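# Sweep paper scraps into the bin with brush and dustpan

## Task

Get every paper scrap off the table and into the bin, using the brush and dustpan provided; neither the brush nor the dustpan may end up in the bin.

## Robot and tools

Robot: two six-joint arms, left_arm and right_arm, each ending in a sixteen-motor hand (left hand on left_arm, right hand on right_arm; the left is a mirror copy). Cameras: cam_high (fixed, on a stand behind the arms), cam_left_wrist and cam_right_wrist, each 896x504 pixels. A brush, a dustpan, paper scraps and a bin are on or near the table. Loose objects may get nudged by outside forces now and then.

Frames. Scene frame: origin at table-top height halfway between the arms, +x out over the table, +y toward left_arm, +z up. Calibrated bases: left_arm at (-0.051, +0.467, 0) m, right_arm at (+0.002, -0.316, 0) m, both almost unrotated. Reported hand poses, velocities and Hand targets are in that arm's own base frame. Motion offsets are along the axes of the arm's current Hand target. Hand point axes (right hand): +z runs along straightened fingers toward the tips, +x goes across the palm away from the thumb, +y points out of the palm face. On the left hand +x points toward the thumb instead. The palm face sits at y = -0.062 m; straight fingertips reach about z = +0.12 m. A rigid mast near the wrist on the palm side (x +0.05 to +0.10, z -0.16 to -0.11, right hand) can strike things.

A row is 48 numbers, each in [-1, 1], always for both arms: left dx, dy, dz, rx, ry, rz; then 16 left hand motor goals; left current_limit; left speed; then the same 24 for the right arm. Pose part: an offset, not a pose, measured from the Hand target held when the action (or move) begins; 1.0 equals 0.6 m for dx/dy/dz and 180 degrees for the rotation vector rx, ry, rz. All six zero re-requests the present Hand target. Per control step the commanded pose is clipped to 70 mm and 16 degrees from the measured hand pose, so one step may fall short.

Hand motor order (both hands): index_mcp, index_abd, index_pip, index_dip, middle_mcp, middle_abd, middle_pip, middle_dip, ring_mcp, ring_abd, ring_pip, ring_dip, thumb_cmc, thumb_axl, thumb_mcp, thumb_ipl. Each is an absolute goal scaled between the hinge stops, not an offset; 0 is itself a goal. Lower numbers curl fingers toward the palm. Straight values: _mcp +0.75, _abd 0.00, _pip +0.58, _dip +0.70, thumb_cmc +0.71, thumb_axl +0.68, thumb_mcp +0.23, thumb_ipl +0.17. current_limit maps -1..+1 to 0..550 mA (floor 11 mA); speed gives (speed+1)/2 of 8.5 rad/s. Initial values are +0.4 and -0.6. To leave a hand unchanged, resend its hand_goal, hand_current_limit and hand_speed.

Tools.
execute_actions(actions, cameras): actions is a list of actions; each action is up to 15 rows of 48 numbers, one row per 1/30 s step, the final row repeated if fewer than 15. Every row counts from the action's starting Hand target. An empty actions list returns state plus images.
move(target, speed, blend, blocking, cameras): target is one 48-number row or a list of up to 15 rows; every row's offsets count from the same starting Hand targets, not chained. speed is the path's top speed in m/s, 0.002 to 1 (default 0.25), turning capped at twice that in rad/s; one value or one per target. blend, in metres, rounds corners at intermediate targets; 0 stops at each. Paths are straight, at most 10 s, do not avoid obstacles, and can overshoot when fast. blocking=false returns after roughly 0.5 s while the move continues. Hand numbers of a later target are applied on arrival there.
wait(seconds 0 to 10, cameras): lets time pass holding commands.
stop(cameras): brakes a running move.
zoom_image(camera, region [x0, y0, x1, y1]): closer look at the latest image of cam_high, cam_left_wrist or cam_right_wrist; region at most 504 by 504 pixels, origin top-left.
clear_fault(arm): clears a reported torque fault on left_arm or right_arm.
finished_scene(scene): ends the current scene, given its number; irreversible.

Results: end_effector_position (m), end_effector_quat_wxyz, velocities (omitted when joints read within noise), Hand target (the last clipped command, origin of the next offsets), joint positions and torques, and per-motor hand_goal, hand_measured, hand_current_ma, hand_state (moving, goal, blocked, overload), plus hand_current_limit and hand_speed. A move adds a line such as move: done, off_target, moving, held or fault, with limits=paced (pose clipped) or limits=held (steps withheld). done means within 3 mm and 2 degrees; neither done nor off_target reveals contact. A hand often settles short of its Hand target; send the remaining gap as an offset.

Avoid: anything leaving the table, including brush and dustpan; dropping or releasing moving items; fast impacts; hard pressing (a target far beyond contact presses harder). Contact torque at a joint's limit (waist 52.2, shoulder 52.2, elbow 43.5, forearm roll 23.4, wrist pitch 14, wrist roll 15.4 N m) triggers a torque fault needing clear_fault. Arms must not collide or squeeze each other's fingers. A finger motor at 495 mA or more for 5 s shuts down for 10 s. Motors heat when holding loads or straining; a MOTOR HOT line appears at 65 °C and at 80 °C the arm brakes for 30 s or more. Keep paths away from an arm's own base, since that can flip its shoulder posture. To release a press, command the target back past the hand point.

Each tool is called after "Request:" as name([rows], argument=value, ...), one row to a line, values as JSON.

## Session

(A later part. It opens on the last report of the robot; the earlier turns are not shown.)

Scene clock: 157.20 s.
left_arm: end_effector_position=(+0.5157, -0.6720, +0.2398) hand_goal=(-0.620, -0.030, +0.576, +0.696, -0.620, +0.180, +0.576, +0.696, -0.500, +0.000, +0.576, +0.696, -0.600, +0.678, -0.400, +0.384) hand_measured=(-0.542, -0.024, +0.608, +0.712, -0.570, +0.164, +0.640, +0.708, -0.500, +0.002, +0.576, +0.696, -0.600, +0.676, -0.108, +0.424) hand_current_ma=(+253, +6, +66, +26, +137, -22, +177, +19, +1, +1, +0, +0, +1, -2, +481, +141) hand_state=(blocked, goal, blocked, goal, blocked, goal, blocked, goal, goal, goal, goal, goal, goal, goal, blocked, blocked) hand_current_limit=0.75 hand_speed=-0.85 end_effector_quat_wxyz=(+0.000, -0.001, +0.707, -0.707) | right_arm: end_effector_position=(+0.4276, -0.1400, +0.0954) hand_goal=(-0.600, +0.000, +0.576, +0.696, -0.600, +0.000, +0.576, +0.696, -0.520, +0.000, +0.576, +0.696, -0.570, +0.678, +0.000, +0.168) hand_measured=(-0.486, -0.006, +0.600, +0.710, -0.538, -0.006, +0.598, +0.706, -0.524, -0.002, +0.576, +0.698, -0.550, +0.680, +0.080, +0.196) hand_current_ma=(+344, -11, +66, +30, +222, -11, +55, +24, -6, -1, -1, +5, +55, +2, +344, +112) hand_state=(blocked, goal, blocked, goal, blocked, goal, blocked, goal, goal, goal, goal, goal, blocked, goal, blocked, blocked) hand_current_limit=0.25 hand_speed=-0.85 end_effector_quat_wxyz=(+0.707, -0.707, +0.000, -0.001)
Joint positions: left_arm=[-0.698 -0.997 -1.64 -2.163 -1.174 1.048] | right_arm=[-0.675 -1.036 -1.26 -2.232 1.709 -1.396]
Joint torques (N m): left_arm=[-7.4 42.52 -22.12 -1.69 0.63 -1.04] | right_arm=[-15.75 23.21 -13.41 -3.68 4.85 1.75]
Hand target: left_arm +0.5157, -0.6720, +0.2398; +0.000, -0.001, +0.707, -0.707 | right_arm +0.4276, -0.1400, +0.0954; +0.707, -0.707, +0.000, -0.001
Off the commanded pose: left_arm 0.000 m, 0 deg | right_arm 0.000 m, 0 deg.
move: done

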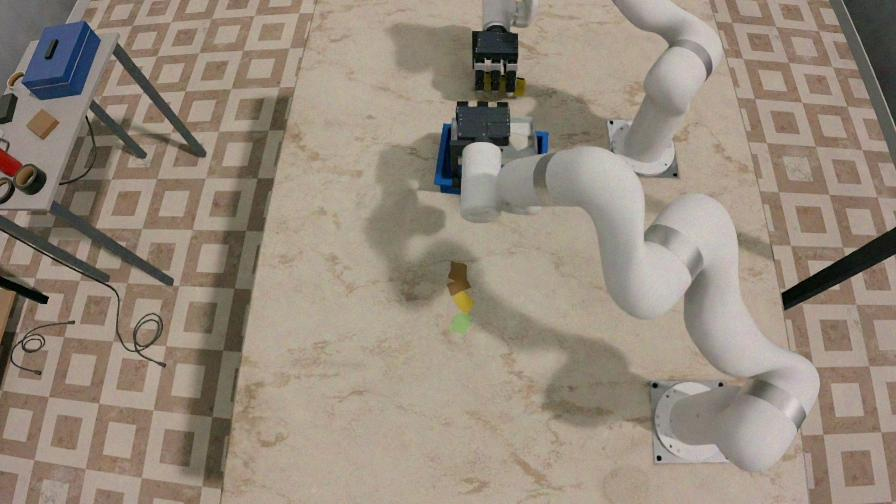

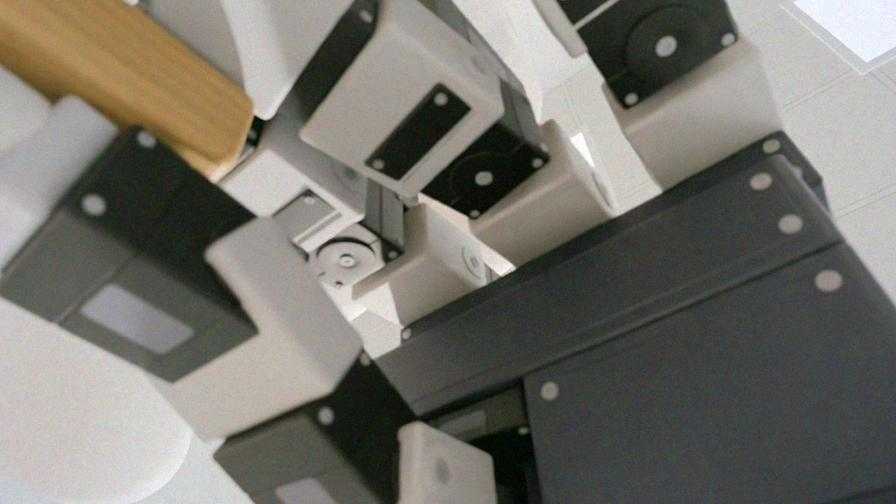

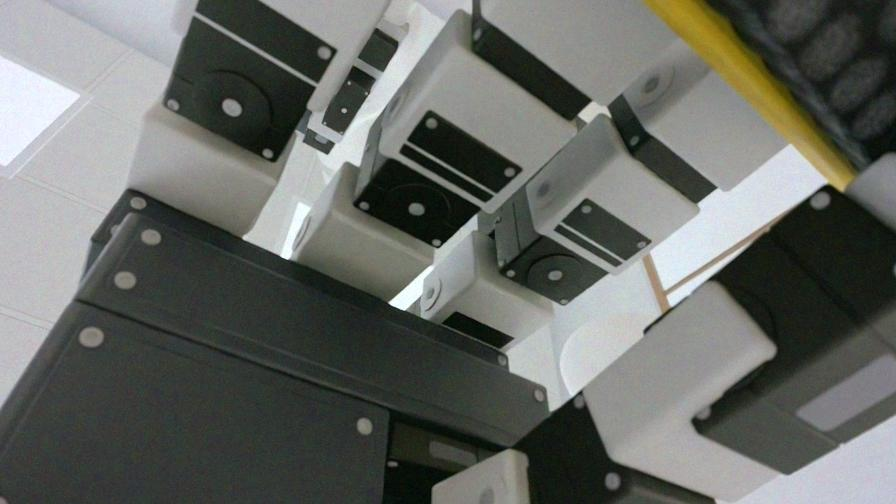

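Request:
move([
  [0.0083,0.025,0,-0.222,0,0,-0.62,-0.03,0.576,0.696,-0.62,0.18,0.576,0.696,-0.5,0,0.576,0.696,-0.6,0.678,-0.4,0.384,0.75,-0.85,0,0,0,0,0,0,-0.6,0,0.576,0.696,-0.6,0,0.576,0.696,-0.52,0,0.576,0.696,-0.571,0.678,0.0,0.168,0.25,-0.85],
], speed=0.2, cameras=["all"])

Request:
zoom_image(camera="cam_high", region=[420, 80, 590, 230])

Scene clock: 160.67 s.
left_arm: end_effector_position=(+0.5107, -0.6720, +0.2248) hand_goal=(-0.620, -0.030, +0.576, +0.696, -0.620, +0.180, +0.576, +0.696, -0.500, +0.000, +0.576, +0.696, -0.600, +0.678, -0.400, +0.384) hand_measured=(-0.542, -0.022, +0.608, +0.712, -0.568, +0.166, +0.640, +0.708, -0.498, +0.002, +0.576, +0.696, -0.600, +0.676, -0.108, +0.424) hand_current_ma=(+253, +8, +72, +26, +144, -19, +177, +19, +3, +1, +0, +0, +0, -2, +481, +141) hand_state=(blocked, goal, blocked, goal, blocked, goal, blocked, goal, goal, goal, goal, goal, goal, goal, blocked, blocked) hand_current_limit=0.75 hand_speed=-0.85 end_effector_quat_wxyz=(-0.001, -0.001, +0.906, -0.423) | right_arm: end_effector_position=(+0.4276, -0.1400, +0.0954) hand_goal=(-0.600, +0.000, +0.576, +0.696, -0.600, +0.000, +0.576, +0.696, -0.520, +0.000, +0.576, +0.696, -0.570, +0.678, +0.000, +0.168) hand_measured=(-0.486, -0.006, +0.600, +0.710, -0.538, -0.006, +0.598, +0.706, -0.524, -0.002, +0.576, +0.698, -0.550, +0.680, +0.080, +0.196) hand_current_ma=(+344, -11, +66, +30, +222, -11, +55, +24, -6, -1, -1, +5, +55, +2, +344, +112) hand_state=(blocked, goal, blocked, goal, blocked, goal, blocked, goal, goal, goal, goal, goal, blocked, goal, blocked, blocked) hand_current_limit=0.25 hand_speed=-0.85 end_effector_quat_wxyz=(+0.707, -0.707, +0.000, -0.001)
Joint positions: left_arm=[-0.808 -1.051 -2 -1.21 -0.602 0.12] | right_arm=[-0.675 -1.036 -1.26 -2.232 1.709 -1.396]
Joint torques (N m): left_arm=[-8.04 47.53 -22.48 1.57 -2.46 -0.97] | right_arm=[-16.67 23.08 -13.28 -3.69 4.75 1.63]
Hand target: left_arm +0.5107, -0.6720, +0.2248; -0.001, -0.001, +0.906, -0.423 | right_arm +0.4276, -0.1400, +0.0954; +0.707, -0.707, +0.000, -0.001
Off the commanded pose: left_arm 0.000 m, 0 deg | right_arm 0.000 m, 0 deg.
move: done

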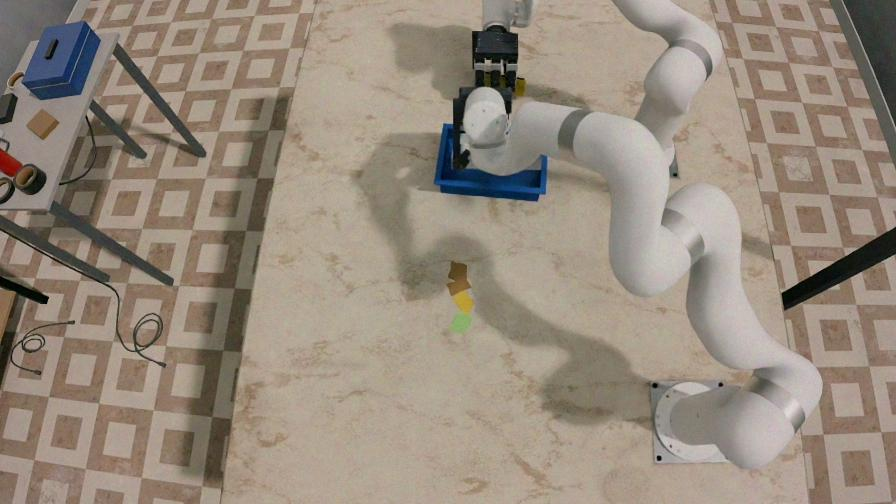

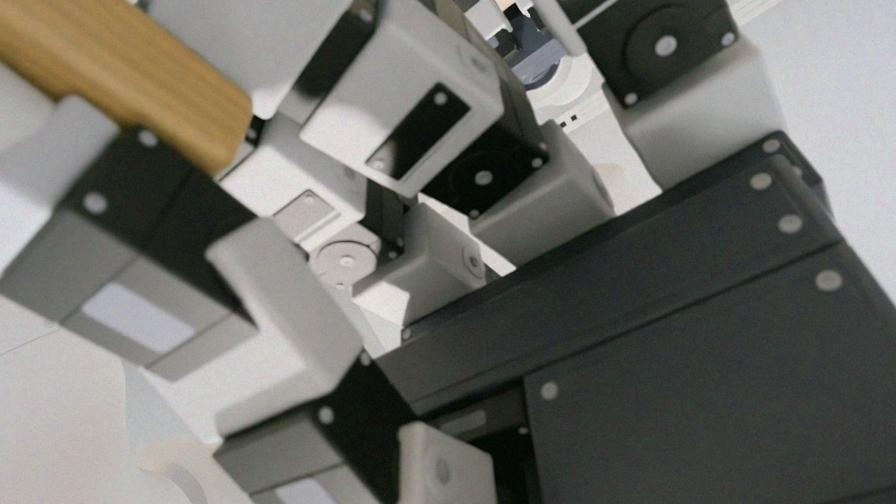

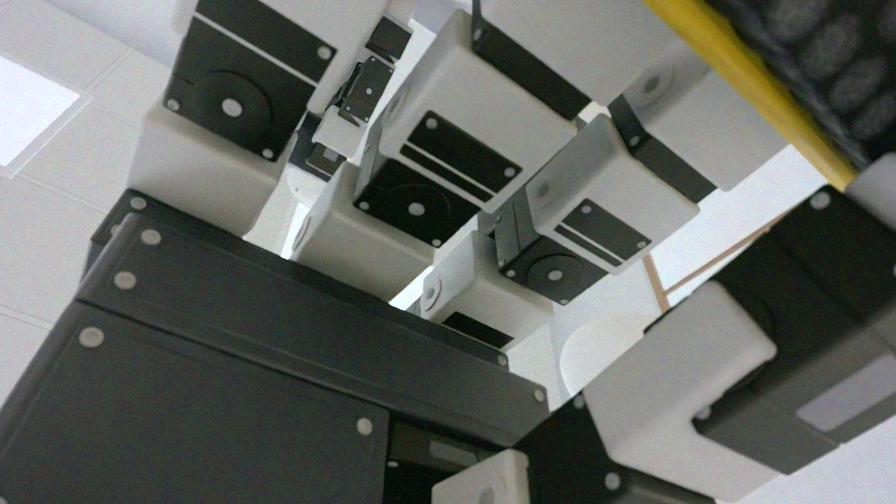

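Scaled by 2.965 from the camera's 896x504 image, which has a finer 1280x720 frame.

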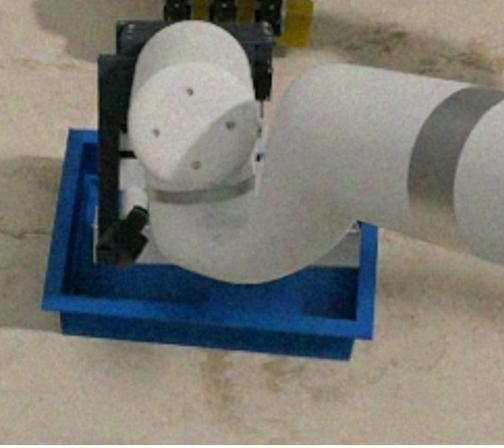

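Request:
move([
  [0,0,0,-0.168,0,0,-0.62,-0.03,0.576,0.696,-0.62,0.18,0.576,0.696,-0.5,0,0.576,0.696,-0.6,0.678,-0.4,0.384,0.75,-0.85,0,0,0,0,0,0,-0.6,0,0.576,0.696,-0.6,0,0.576,0.696,-0.52,0,0.576,0.696,-0.571,0.678,0.0,0.168,0.25,-0.85],
  [0,0,0,-0.108,0,0,-0.62,-0.03,0.576,0.696,-0.62,0.18,0.576,0.696,-0.5,0,0.576,0.696,-0.6,0.678,-0.4,0.384,0.75,-0.85,0,0,0,0,0,0,-0.6,0,0.576,0.696,-0.6,0,0.576,0.696,-0.52,0,0.576,0.696,-0.571,0.678,0.0,0.168,0.25,-0.85],
  [0,0,0,-0.168,0,0,-0.62,-0.03,0.576,0.696,-0.62,0.18,0.576,0.696,-0.5,0,0.576,0.696,-0.6,0.678,-0.4,0.384,0.75,-0.85,0,0,0,0,0,0,-0.6,0,0.576,0.696,-0.6,0,0.576,0.696,-0.52,0,0.576,0.696,-0.571,0.678,0.0,0.168,0.25,-0.85],
], speed=0.3, cameras=["all"])

Request:
zoom_image(camera="cam_high", region=[420, 80, 590, 230])

Scene clock: 164.23 s.
left_arm: end_effector_position=(+0.5099, -0.6710, +0.2246) hand_goal=(-0.620, -0.030, +0.576, +0.696, -0.620, +0.180, +0.576, +0.696, -0.500, +0.000, +0.576, +0.696, -0.600, +0.678, -0.400, +0.384) hand_measured=(-0.538, -0.022, +0.618, +0.716, -0.562, +0.168, +0.640, +0.710, -0.494, +0.002, +0.576, +0.696, -0.600, +0.676, -0.118, +0.424) hand_current_ma=(+269, +9, +97, +35, +171, -17, +177, +24, +8, +1, +0, +0, +0, -1, +481, +141) hand_state=(blocked, goal, blocked, goal, blocked, goal, blocked, goal, goal, goal, goal, goal, goal, goal, blocked, blocked) hand_current_limit=0.75 hand_speed=-0.85 end_effector_quat_wxyz=(+0.032, +0.002, +0.977, -0.213) | right_arm: end_effector_position=(+0.4276, -0.1400, +0.0954) hand_goal=(-0.600, +0.000, +0.576, +0.696, -0.600, +0.000, +0.576, +0.696, -0.520, +0.000, +0.576, +0.696, -0.570, +0.678, +0.000, +0.168) hand_measured=(-0.486, -0.006, +0.600, +0.710, -0.538, -0.006, +0.598, +0.706, -0.524, -0.002, +0.576, +0.698, -0.550, +0.680, +0.080, +0.196) hand_current_ma=(+344, -11, +66, +30, +222, -11, +55, +24, -6, -1, -1, +5, +55, +2, +344, +112) hand_state=(blocked, goal, blocked, goal, blocked, goal, blocked, goal, goal, goal, goal, goal, blocked, goal, blocked, blocked) hand_current_limit=0.25 hand_speed=-0.85 end_effector_quat_wxyz=(+0.707, -0.707, +0.000, -0.001)
Joint positions: left_arm=[-0.903 -1.436 -2.768 -0.257 -0.965 -0.792] | right_arm=[-0.675 -1.036 -1.26 -2.232 1.709 -1.396]
Joint torques (N m): left_arm=[-7.94 52.39 -22.95 3.1 -2.15 -0.85] | right_arm=[-17.45 23.81 -12.98 -3.49 4.75 1.75]
Hand target: left_arm +0.5107, -0.6720, +0.2248; -0.001, -0.001, +0.985, -0.172 | right_arm +0.4276, -0.1400, +0.0954; +0.707, -0.707, +0.000, -0.001
Off the commanded pose: left_arm 0.001 m, 6 deg | right_arm 0.000 m, 0 deg.
elbow stopped short (left arm): the move would have taken joint 3 (elbow) straighter than the controller allows.
move: off_target (left_arm)

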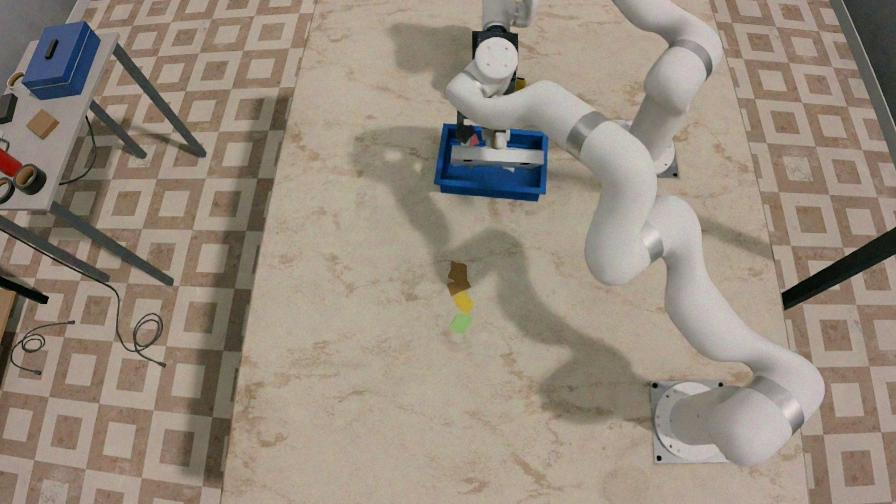

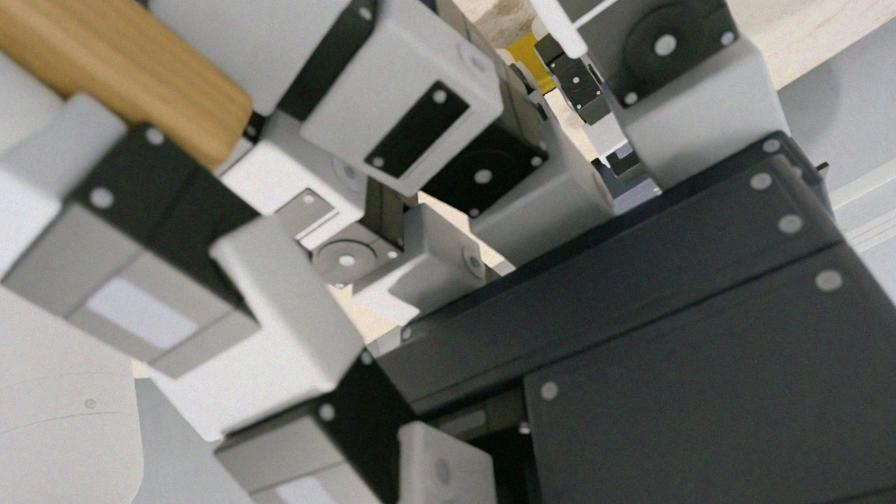

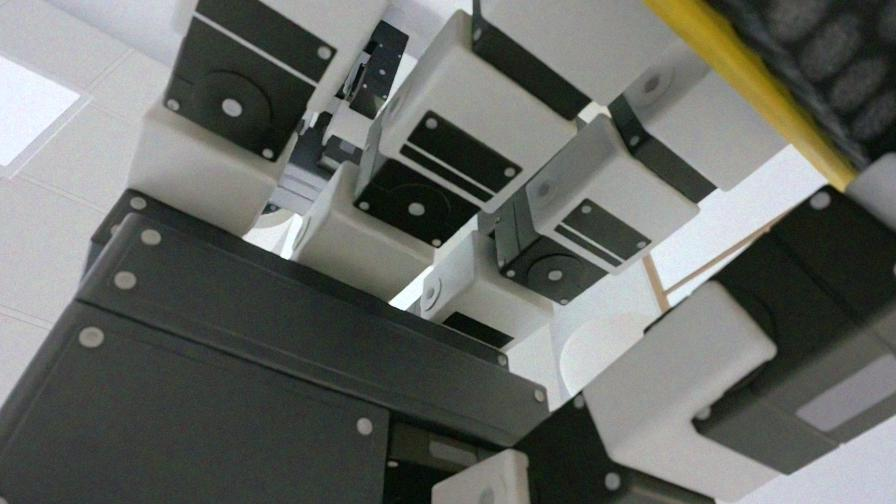

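Scaled by 2.965 from the camera's 896x504 image, which has a finer 1280x720 frame.

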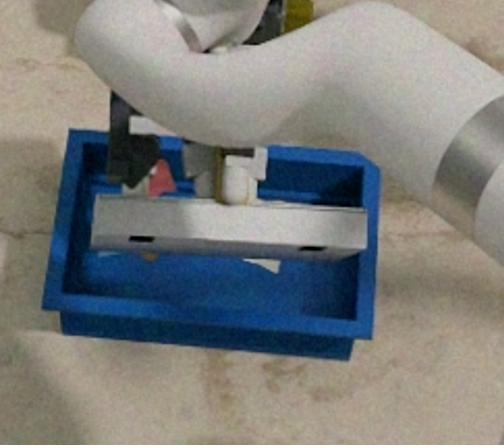

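Request:
move([
  [0,0,0,0.1,0,0,-0.62,-0.03,0.576,0.696,-0.62,0.18,0.576,0.696,-0.5,0,0.576,0.696,-0.6,0.678,-0.4,0.384,0.75,-0.85,0,0,0,0,0,0,-0.6,0,0.576,0.696,-0.6,0,0.576,0.696,-0.52,0,0.576,0.696,-0.571,0.678,0.0,0.168,0.25,-0.85],
  [0,0,0,0.02,0,0,-0.62,-0.03,0.576,0.696,-0.62,0.18,0.576,0.696,-0.5,0,0.576,0.696,-0.6,0.678,-0.4,0.384,0.75,-0.85,0,0,0,0,0,0,-0.6,0,0.576,0.696,-0.6,0,0.576,0.696,-0.52,0,0.576,0.696,-0.571,0.678,0.0,0.168,0.25,-0.85],
], speed=0.5, cameras=["cam_high","cam_left_wrist"])

Request:
zoom_image(camera="cam_high", region=[420, 80, 590, 230])

Scene clock: 166.80 s.
left_arm: end_effector_position=(+0.5100, -0.6710, +0.2246) hand_goal=(-0.620, -0.030, +0.576, +0.696, -0.620, +0.180, +0.576, +0.696, -0.500, +0.000, +0.576, +0.696, -0.600, +0.678, -0.400, +0.384) hand_measured=(-0.538, -0.022, +0.618, +0.716, -0.560, +0.168, +0.640, +0.710, -0.494, +0.002, +0.576, +0.696, -0.600, +0.676, -0.118, +0.424) hand_current_ma=(+269, +9, +97, +35, +172, -16, +177, +24, +8, +1, +0, +0, +1, -1, +481, +141) hand_state=(blocked, goal, blocked, goal, blocked, goal, blocked, goal, goal, goal, goal, goal, goal, goal, blocked, blocked) hand_current_limit=0.75 hand_speed=-0.85 end_effector_quat_wxyz=(+0.017, +0.000, +0.974, -0.225) | right_arm: end_effector_position=(+0.4276, -0.1400, +0.0954) hand_goal=(-0.600, +0.000, +0.576, +0.696, -0.600, +0.000, +0.576, +0.696, -0.520, +0.000, +0.576, +0.696, -0.570, +0.678, +0.000, +0.168) hand_measured=(-0.486, -0.006, +0.600, +0.710, -0.538, -0.006, +0.598, +0.706, -0.524, -0.002, +0.576, +0.698, -0.550, +0.680, +0.080, +0.196) hand_current_ma=(+344, -11, +66, +30, +222, -11, +55, +24, -6, -1, -1, +5, +55, +2, +344, +112) hand_state=(blocked, goal, blocked, goal, blocked, goal, blocked, goal, goal, goal, goal, goal, blocked, goal, blocked, blocked) hand_current_limit=0.25 hand_speed=-0.85 end_effector_quat_wxyz=(+0.707, -0.707, +0.000, -0.001)
Joint positions: left_arm=[-0.893 -1.437 -2.768 -0.306 -0.97 -0.764] | right_arm=[-0.675 -1.036 -1.26 -2.232 1.709 -1.396]
Joint torques (N m): left_arm=[-8.77 51.4 -23.2 3.08 -2.08 -0.96] | right_arm=[-18.02 23.81 -13.33 -3.58 4.74 1.71]
Hand target: left_arm +0.5107, -0.6720, +0.2248; -0.001, -0.001, +0.979, -0.202 | right_arm +0.4276, -0.1400, +0.0954; +0.707, -0.707, +0.000, -0.001
Off the commanded pose: left_arm 0.001 m, 3 deg | right_arm 0.000 m, 0 deg.
elbow stopped short (left arm): the move would have taken joint 3 (elbow) straighter than the controller allows.
move: off_target (left_arm)
Images, in order (width x height): cam_high 896x504, cam_left_wrist 896x504.

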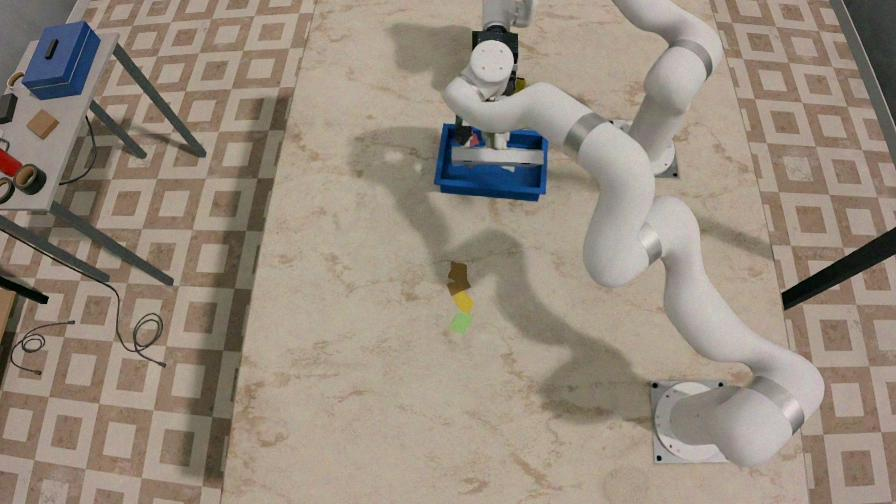

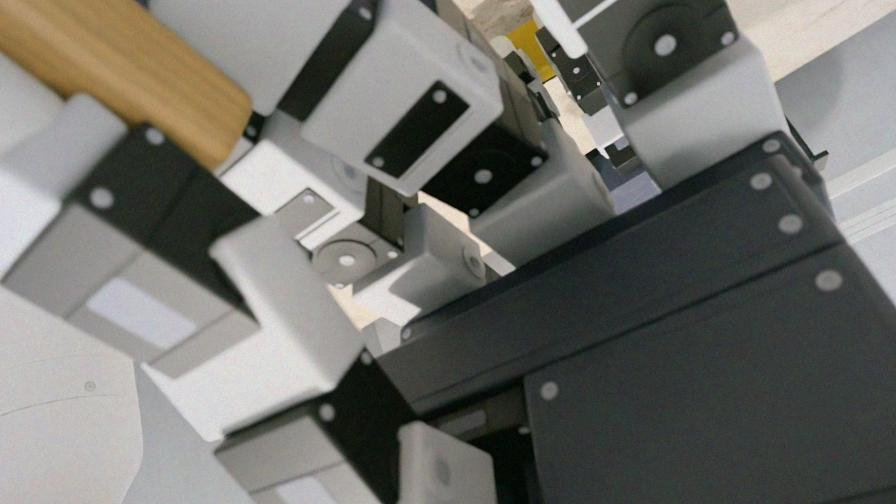

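Scaled by 2.965 from the camera's 896x504 image, which has a finer 1280x720 frame.

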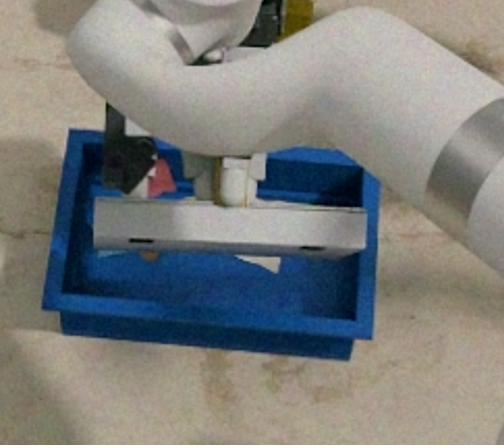

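Request:
move([
  [0,-0.0,0,0.2,0,0,-0.62,-0.03,0.576,0.696,-0.62,0.18,0.576,0.696,-0.5,0,0.576,0.696,-0.6,0.678,-0.4,0.384,0.75,-0.85,0,0,0,0,0,0,-0.6,0,0.576,0.696,-0.6,0,0.576,0.696,-0.52,0,0.576,0.696,-0.571,0.678,0.0,0.168,0.25,-0.85],
  [0,0,0,0.37,0,0,-0.62,-0.03,0.576,0.696,-0.62,0.18,0.576,0.696,-0.5,0,0.576,0.696,-0.6,0.678,-0.4,0.384,0.75,-0.85,0,0,0,0,0,0,-0.6,0,0.576,0.696,-0.6,0,0.576,0.696,-0.52,0,0.576,0.696,-0.571,0.678,0.0,0.168,0.25,-0.85],
], speed=0.3, blend=0.03, cameras=["cam_high","cam_left_wrist"])

Request:
zoom_image(camera="cam_high", region=[420, 80, 590, 230])

Scene clock: 169.90 s.
left_arm: end_effector_position=(+0.5107, -0.6720, +0.2248) hand_goal=(-0.620, -0.030, +0.576, +0.696, -0.620, +0.180, +0.576, +0.696, -0.500, +0.000, +0.576, +0.696, -0.600, +0.678, -0.400, +0.384) hand_measured=(-0.538, -0.022, +0.618, +0.716, -0.560, +0.168, +0.640, +0.710, -0.498, +0.002, +0.576, +0.696, -0.596, +0.678, -0.118, +0.424) hand_current_ma=(+270, +9, +98, +36, +172, -16, +177, +24, +1, +1, +0, +0, +3, -1, +481, +141) hand_state=(blocked, goal, blocked, goal, blocked, goal, blocked, goal, goal, goal, goal, goal, goal, goal, blocked, blocked) hand_current_limit=0.75 hand_speed=-0.85 end_effector_quat_wxyz=(+0.000, -0.001, +0.707, -0.707) | right_arm: end_effector_position=(+0.4276, -0.1400, +0.0954) hand_goal=(-0.600, +0.000, +0.576, +0.696, -0.600, +0.000, +0.576, +0.696, -0.520, +0.000, +0.576, +0.696, -0.570, +0.678, +0.000, +0.168) hand_measured=(-0.486, -0.006, +0.600, +0.710, -0.538, -0.006, +0.598, +0.706, -0.524, -0.002, +0.576, +0.698, -0.550, +0.680, +0.080, +0.196) hand_current_ma=(+344, -11, +66, +30, +222, -11, +55, +24, -6, -1, -1, +5, +55, +2, +344, +112) hand_state=(blocked, goal, blocked, goal, blocked, goal, blocked, goal, goal, goal, goal, goal, blocked, goal, blocked, blocked) hand_current_limit=0.25 hand_speed=-0.85 end_effector_quat_wxyz=(+0.707, -0.707, +0.000, -0.001)
Joint positions: left_arm=[-0.703 -1.012 -1.628 -2.176 -1.187 1.074] | right_arm=[-0.675 -1.036 -1.26 -2.232 1.709 -1.396]
Joint torques (N m): left_arm=[4.81 46.52 -9.14 -3.57 -3.95 0.59] | right_arm=[-18.36 24.08 -13.59 -3.47 4.78 1.71]
Hand target: left_arm +0.5107, -0.6720, +0.2248; +0.000, -0.001, +0.707, -0.707 | right_arm +0.4276, -0.1400, +0.0954; +0.707, -0.707, +0.000, -0.001
Off the commanded pose: left_arm 0.000 m, 0 deg | right_arm 0.000 m, 0 deg.
move: done
Images, in order (width x height): cam_high 896x504, cam_left_wrist 896x504.

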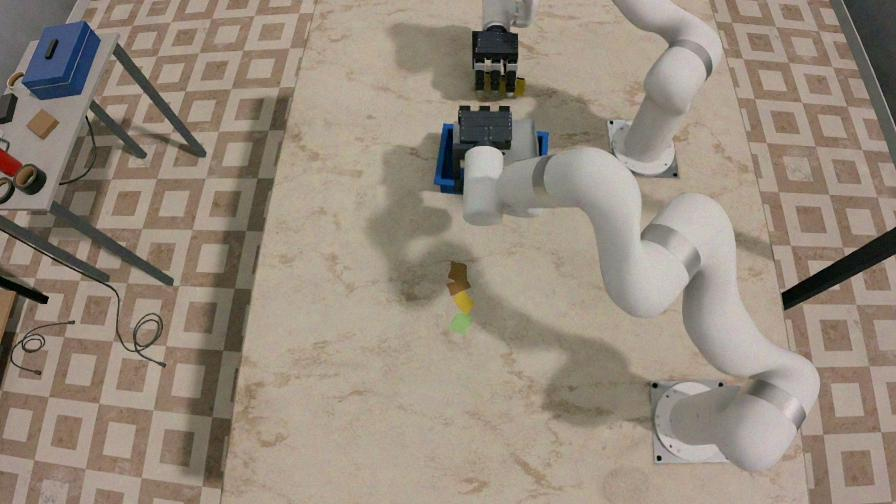

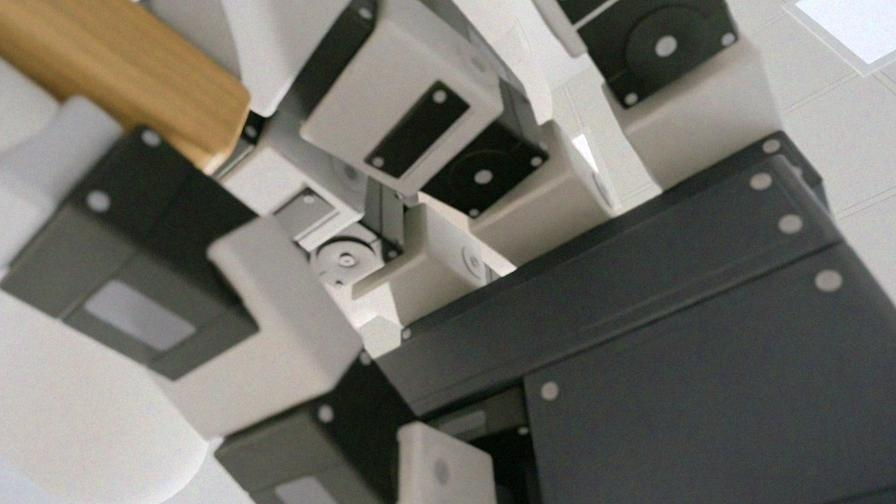

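Scaled by 2.965 from the camera's 896x504 image, which has a finer 1280x720 frame.

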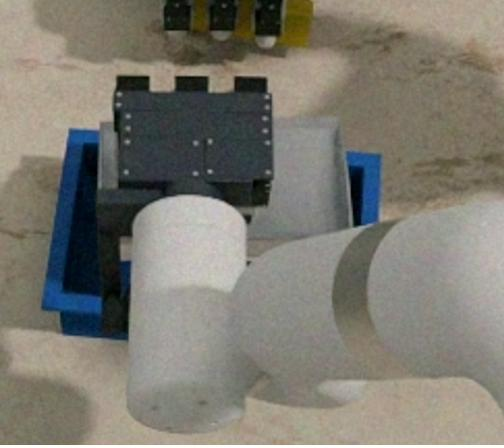

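Request:
move([
  [-0.2037,0,-0.953,0,0,0,-0.62,-0.03,0.576,0.696,-0.62,0.18,0.576,0.696,-0.5,0,0.576,0.696,-0.6,0.678,-0.4,0.384,0.75,-0.85,0,-0.258,0,0,0,0,-0.6,0,0.576,0.696,-0.6,0,0.576,0.696,-0.52,0,0.576,0.696,-0.571,0.678,0.0,0.168,0.25,-0.85],
], speed=0.15, cameras=["all"])

Request:
zoom_image(camera="cam_high", region=[420, 80, 590, 230])

Request:
zoom_image(camera="cam_high", region=[380, 240, 540, 400])

Scene clock: 175.60 s.
left_arm: end_effector_position=(+0.6325, -0.1001, +0.2250) hand_goal=(-0.620, -0.030, +0.576, +0.696, -0.620, +0.180, +0.576, +0.696, -0.500, +0.000, +0.576, +0.696, -0.600, +0.678, -0.400, +0.384) hand_measured=(-0.538, -0.022, +0.618, +0.716, -0.560, +0.168, +0.640, +0.708, -0.500, +0.002, +0.576, +0.696, -0.594, +0.678, -0.118, +0.424) hand_current_ma=(+270, +10, +98, +36, +172, -16, +177, +19, +0, +1, +0, +0, +7, +0, +481, +141) hand_state=(blocked, goal, blocked, goal, blocked, goal, blocked, goal, goal, goal, goal, goal, goal, goal, blocked, blocked) hand_current_limit=0.75 hand_speed=-0.85 end_effector_quat_wxyz=(+0.000, -0.001, +0.707, -0.707) | right_arm: end_effector_position=(+0.4275, -0.1399, +0.2502) hand_goal=(-0.600, +0.000, +0.576, +0.696, -0.600, +0.000, +0.576, +0.696, -0.520, +0.000, +0.576, +0.696, -0.570, +0.678, +0.000, +0.168) hand_measured=(-0.486, -0.006, +0.600, +0.710, -0.538, -0.006, +0.598, +0.706, -0.524, -0.002, +0.576, +0.698, -0.550, +0.680, +0.080, +0.196) hand_current_ma=(+344, -11, +66, +30, +222, -11, +55, +24, -6, -1, -1, +5, +55, +2, +344, +112) hand_state=(blocked, goal, blocked, goal, blocked, goal, blocked, goal, goal, goal, goal, goal, blocked, goal, blocked, blocked) hand_current_limit=0.25 hand_speed=-0.85 end_effector_quat_wxyz=(+0.707, -0.707, +0.000, -0.001)
Joint positions: left_arm=[0.181 -0.94 -1.492 -1.417 -1.664 1.024] | right_arm=[-0.675 -0.724 -1.166 -2.196 1.841 -1.217]
Joint torques (N m): left_arm=[6.89 38.55 -19.5 1.33 -3.78 -1.04] | right_arm=[-16.49 43.66 -6.17 3.31 4.71 1.59]
Hand target: left_arm +0.6325, -0.1001, +0.2250; +0.000, -0.001, +0.707, -0.707 | right_arm +0.4275, -0.1399, +0.2502; +0.707, -0.707, +0.000, -0.001
Off the commanded pose: left_arm 0.000 m, 0 deg | right_arm 0.000 m, 0 deg.
move: done

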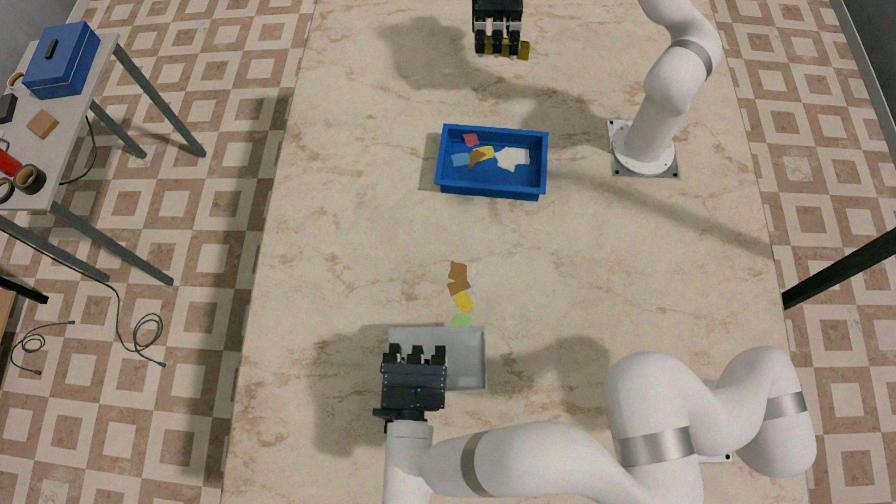

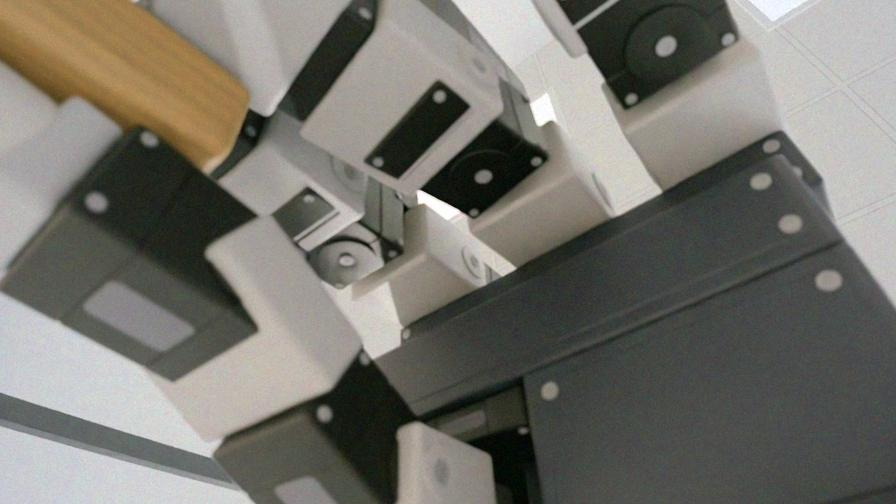

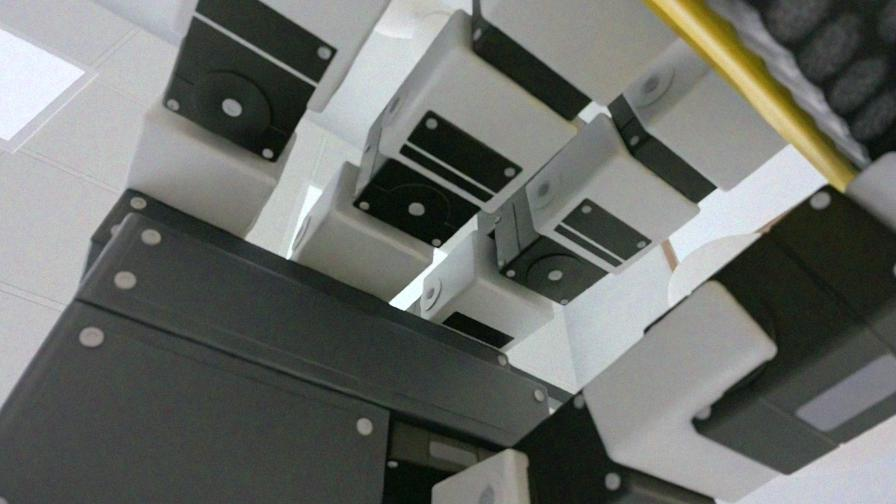

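Scaled by 2.965 from the camera's 896x504 image, which has a finer 1280x720 frame.

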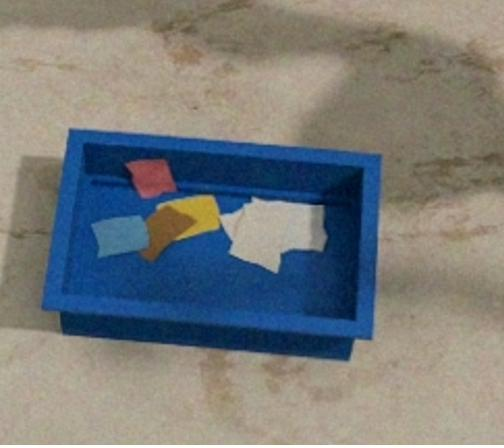

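Scaled by 3.150 from the camera's 896x504 image, which has a finer 1280x720 frame.

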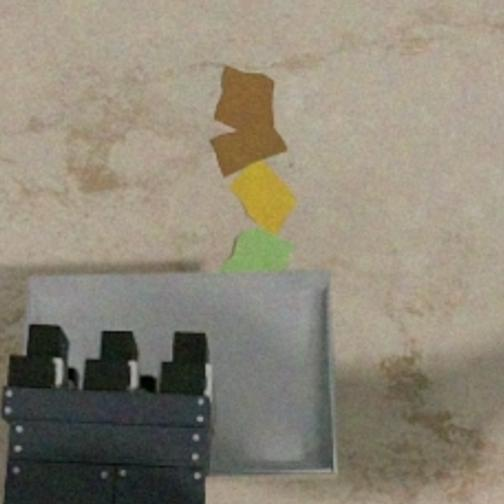

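Request:
move([
  [0.02,0.1,0,0,0,0,-0.62,-0.03,0.576,0.696,-0.62,0.18,0.576,0.696,-0.5,0,0.576,0.696,-0.6,0.678,-0.4,0.384,0.75,-0.85,0.1825,0,0.825,0,-0.033,0,-0.6,0,0.576,0.696,-0.6,0,0.576,0.696,-0.52,0,0.576,0.696,-0.571,0.678,0.0,0.168,0.25,-0.85],
  [0.02,0.23,0,0,0,0,-0.62,-0.03,0.576,0.696,-0.62,0.18,0.576,0.696,-0.5,0,0.576,0.696,-0.6,0.678,-0.4,0.384,0.75,-0.85,0.1825,0.24,0.825,0,-0.033,0,-0.6,0,0.576,0.696,-0.6,0,0.576,0.696,-0.52,0,0.576,0.696,-0.571,0.678,0.0,0.168,0.25,-0.85],
], speed=[0.15, 0.1], cameras=["cam_high"])

Request:
zoom_image(camera="cam_high", region=[380, 200, 540, 400])

Scene clock: 182.07 s.
left_arm: end_effector_position=(+0.6203, -0.1000, +0.0871) hand_goal=(-0.620, -0.030, +0.576, +0.696, -0.620, +0.180, +0.576, +0.696, -0.500, +0.000, +0.576, +0.696, -0.600, +0.678, -0.400, +0.384) hand_measured=(-0.538, -0.022, +0.618, +0.716, -0.560, +0.168, +0.640, +0.708, -0.500, +0.002, +0.576, +0.696, -0.598, +0.678, -0.118, +0.424) hand_current_ma=(+270, +10, +98, +36, +172, -16, +174, +19, +0, +1, +0, +0, +3, +0, +481, +141) hand_state=(blocked, goal, blocked, goal, blocked, goal, blocked, goal, goal, goal, goal, goal, goal, goal, blocked, blocked) hand_current_limit=0.75 hand_speed=-0.85 end_effector_quat_wxyz=(+0.000, -0.001, +0.707, -0.707) | right_arm: end_effector_position=(+0.5376, +0.3549, +0.1062) hand_goal=(-0.600, +0.000, +0.576, +0.696, -0.600, +0.000, +0.576, +0.696, -0.520, +0.000, +0.576, +0.696, -0.570, +0.678, +0.000, +0.168) hand_measured=(-0.486, -0.006, +0.600, +0.710, -0.538, -0.006, +0.598, +0.706, -0.522, -0.002, +0.576, +0.698, -0.550, +0.680, +0.080, +0.196) hand_current_ma=(+344, -11, +66, +30, +222, -11, +55, +24, -4, -1, -1, +5, +55, +2, +344, +112) hand_state=(blocked, goal, blocked, goal, blocked, goal, blocked, goal, goal, goal, goal, goal, blocked, goal, blocked, blocked) hand_current_limit=0.25 hand_speed=-0.85 end_effector_quat_wxyz=(+0.706, -0.706, -0.037, +0.036)
Joint positions: left_arm=[0.184 -1.174 -1.545 -1.399 -1.636 1.203] | right_arm=[0.233 -1.046 -1.325 -1.445 1.535 -1.295]
Joint torques (N m): left_arm=[6.56 41.34 -17.7 1.69 0.74 0.69] | right_arm=[-9.27 24.99 -14.96 3.17 4.74 -1.68]
Hand target: left_arm +0.6203, -0.1000, +0.0870; +0.000, -0.001, +0.707, -0.707 | right_arm +0.5376, +0.3549, +0.1061; +0.706, -0.706, -0.037, +0.036
Off the commanded pose: left_arm 0.000 m, 0 deg | right_arm 0.000 m, 0 deg.
move: done
Images, in order (width x height): cam_high 896x504.

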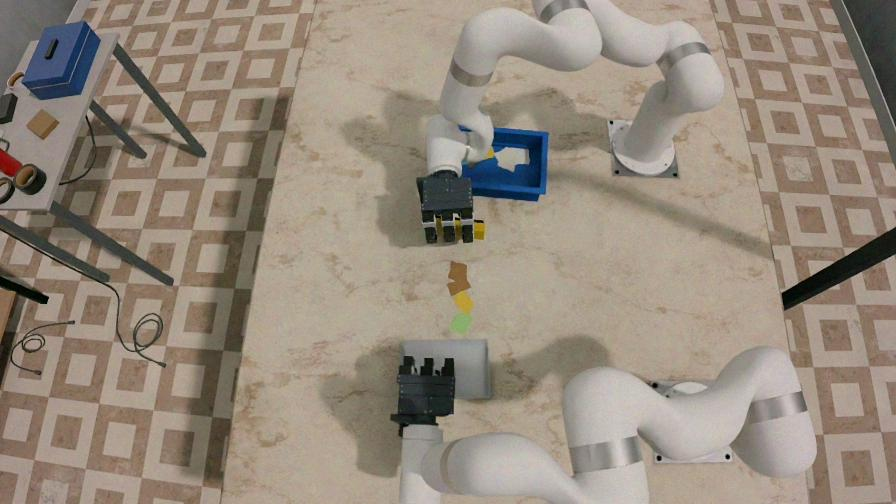

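Scaled by 2.520 from the camera's 896x504 image, which has a finer 1280x720 frame.

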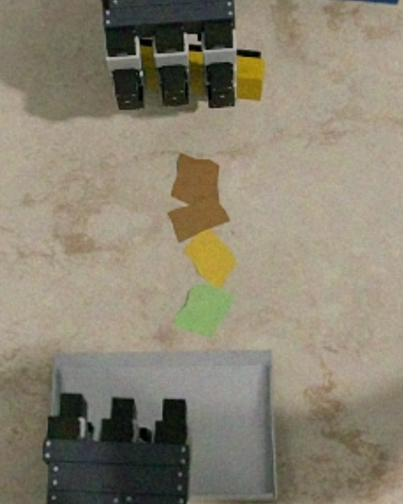

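Request:
move([
  [0,0.0062,0,0,0,0,-0.62,-0.03,0.576,0.696,-0.62,0.18,0.576,0.696,-0.5,0,0.576,0.696,-0.6,0.678,-0.4,0.384,0.75,-0.85,0.0083,0.051,0,0,0,0,-0.6,0,0.576,0.696,-0.6,0,0.576,0.696,-0.52,0,0.576,0.696,-0.571,0.678,0.0,0.168,0.25,-0.85],
  [0,0.0062,0,0,0,0,-0.62,-0.03,0.576,0.696,-0.62,0.18,0.576,0.696,-0.5,0,0.576,0.696,-0.6,0.678,-0.4,0.384,0.75,-0.85,0.0442,0.051,0.348,0,0,0,-0.6,0,0.576,0.696,-0.6,0,0.576,0.696,-0.52,0,0.576,0.696,-0.571,0.678,0.0,0.168,0.25,-0.85],
], speed=0.06, cameras=["cam_high"])

Request:
zoom_image(camera="cam_high", region=[380, 240, 540, 400])

Scene clock: 187.77 s.
left_arm: end_effector_position=(+0.6203, -0.1000, +0.0833) hand_goal=(-0.620, -0.030, +0.576, +0.696, -0.620, +0.180, +0.576, +0.696, -0.500, +0.000, +0.576, +0.696, -0.600, +0.678, -0.400, +0.384) hand_measured=(-0.538, -0.020, +0.618, +0.716, -0.560, +0.168, +0.636, +0.708, -0.500, +0.002, +0.576, +0.696, -0.596, +0.678, -0.118, +0.424) hand_current_ma=(+270, +11, +98, +35, +172, -15, +163, +19, +0, +1, +0, +0, +4, +0, +481, +141) hand_state=(blocked, goal, blocked, goal, blocked, goal, blocked, goal, goal, goal, goal, goal, goal, goal, blocked, blocked) hand_current_limit=0.75 hand_speed=-0.85 end_effector_quat_wxyz=(+0.000, -0.001, +0.707, -0.707) | right_arm: end_effector_position=(+0.5426, +0.5653, +0.0755) hand_goal=(-0.600, +0.000, +0.576, +0.696, -0.600, +0.000, +0.576, +0.696, -0.520, +0.000, +0.576, +0.696, -0.570, +0.678, +0.000, +0.168) hand_measured=(-0.486, -0.006, +0.600, +0.710, -0.538, -0.006, +0.598, +0.706, -0.522, -0.002, +0.576, +0.698, -0.550, +0.680, +0.080, +0.196) hand_current_ma=(+344, -11, +66, +30, +222, -11, +55, +24, -4, -1, -1, +5, +55, +2, +344, +112) hand_state=(blocked, goal, blocked, goal, blocked, goal, blocked, goal, goal, goal, goal, goal, blocked, goal, blocked, blocked) hand_current_limit=0.25 hand_speed=-0.85 end_effector_quat_wxyz=(+0.706, -0.706, -0.036, +0.036)
Joint positions: left_arm=[0.184 -1.182 -1.55 -1.399 -1.636 1.207] | right_arm=[0.536 -1.252 -1.68 -1.173 1.396 -1.179]
Joint torques (N m): left_arm=[-5.82 28.97 -12.46 2.26 2.26 1.37] | right_arm=[15.03 30.57 -16.94 4.01 -1.26 1.62]
Hand target: left_arm +0.6203, -0.1000, +0.0833; +0.000, -0.001, +0.707, -0.707 | right_arm +0.5426, +0.5653, +0.0755; +0.706, -0.706, -0.037, +0.036
Off the commanded pose: left_arm 0.000 m, 0 deg | right_arm 0.000 m, 0 deg.
move: done
Images, in order (width x height): cam_high 896x504.

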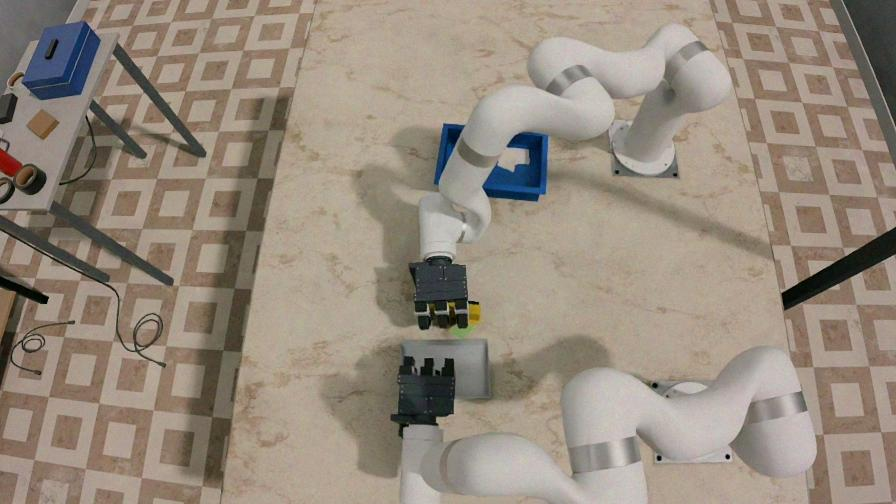

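Scaled by 3.150 from the camera's 896x504 image, which has a finer 1280x720 frame.

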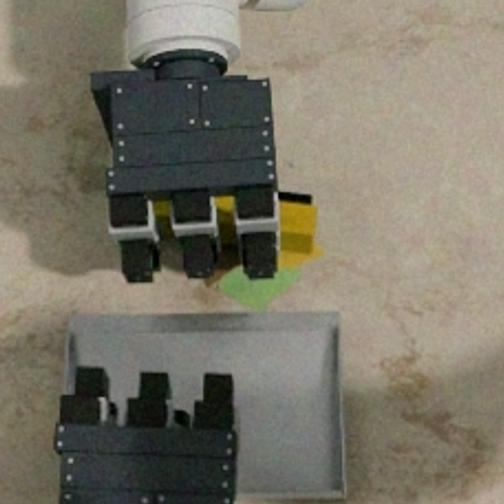

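Request:
move([
  [0,0,0,0,0,0,-0.62,-0.03,0.576,0.696,-0.62,0.18,0.576,0.696,-0.5,0,0.576,0.696,-0.6,0.678,-0.4,0.384,0.75,-0.85,0.0025,0,0.0833,0,0,0,-0.6,0,0.576,0.696,-0.6,0,0.576,0.696,-0.52,0,0.576,0.696,-0.571,0.678,0.0,0.168,0.25,-0.85],
], speed=0.05, cameras=["cam_high"])

Request:
zoom_image(camera="cam_high", region=[380, 270, 520, 400])

Scene clock: 189.57 s.
left_arm: end_effector_position=(+0.6203, -0.1000, +0.0833) hand_goal=(-0.620, -0.030, +0.576, +0.696, -0.620, +0.180, +0.576, +0.696, -0.500, +0.000, +0.576, +0.696, -0.600, +0.678, -0.400, +0.384) hand_measured=(-0.538, -0.020, +0.618, +0.716, -0.560, +0.168, +0.636, +0.708, -0.500, +0.002, +0.576, +0.696, -0.596, +0.678, -0.118, +0.424) hand_current_ma=(+270, +11, +98, +35, +172, -15, +163, +19, +0, +1, +0, +0, +4, +0, +481, +141) hand_state=(blocked, goal, blocked, goal, blocked, goal, blocked, goal, goal, goal, goal, goal, goal, goal, blocked, blocked) hand_current_limit=0.75 hand_speed=-0.85 end_effector_quat_wxyz=(+0.000, -0.001, +0.707, -0.707) | right_arm: end_effector_position=(+0.5390, +0.6152, +0.0755) hand_goal=(-0.600, +0.000, +0.576, +0.696, -0.600, +0.000, +0.576, +0.696, -0.520, +0.000, +0.576, +0.696, -0.570, +0.678, +0.000, +0.168) hand_measured=(-0.486, -0.006, +0.600, +0.710, -0.538, -0.006, +0.598, +0.706, -0.522, -0.002, +0.576, +0.698, -0.550, +0.680, +0.080, +0.196) hand_current_ma=(+344, -11, +66, +30, +222, -11, +55, +24, -4, -1, -1, +5, +55, +2, +344, +112) hand_state=(blocked, goal, blocked, goal, blocked, goal, blocked, goal, goal, goal, goal, goal, blocked, goal, blocked, blocked) hand_current_limit=0.25 hand_speed=-0.85 end_effector_quat_wxyz=(+0.706, -0.706, -0.036, +0.036)
Joint positions: left_arm=[0.184 -1.182 -1.55 -1.399 -1.636 1.207] | right_arm=[0.599 -1.302 -1.787 -1.124 1.347 -1.138]
Joint torques (N m): left_arm=[-4.52 30.26 -11.21 2.06 2.26 1.45] | right_arm=[16.51 31.34 -17.43 4 -1.23 1.83]
Hand target: left_arm +0.6203, -0.1000, +0.0833; +0.000, -0.001, +0.707, -0.707 | right_arm +0.5390, +0.6152, +0.0755; +0.706, -0.706, -0.037, +0.036
Off the commanded pose: left_arm 0.000 m, 0 deg | right_arm 0.000 m, 0 deg.
move: done
Images, in order (width x height): cam_high 896x504.

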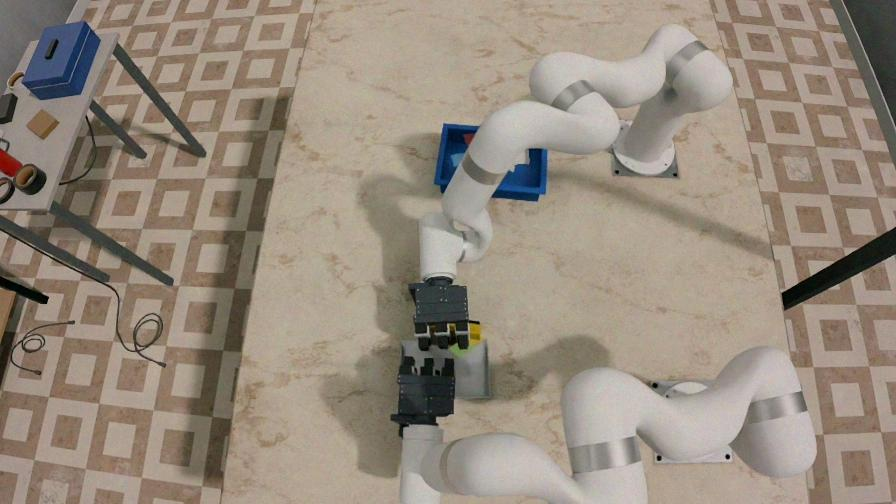

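Scaled by 3.600 from the camera's 896x504 image, which has a finer 1280x720 frame.

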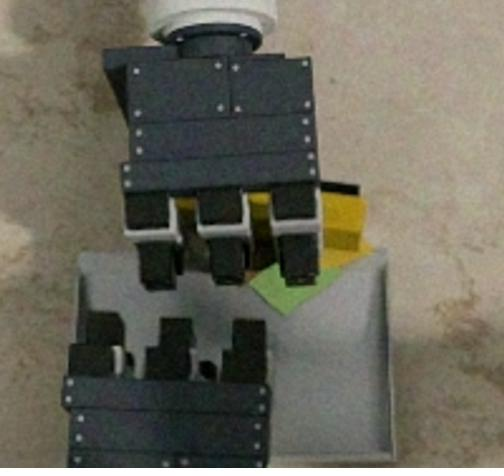

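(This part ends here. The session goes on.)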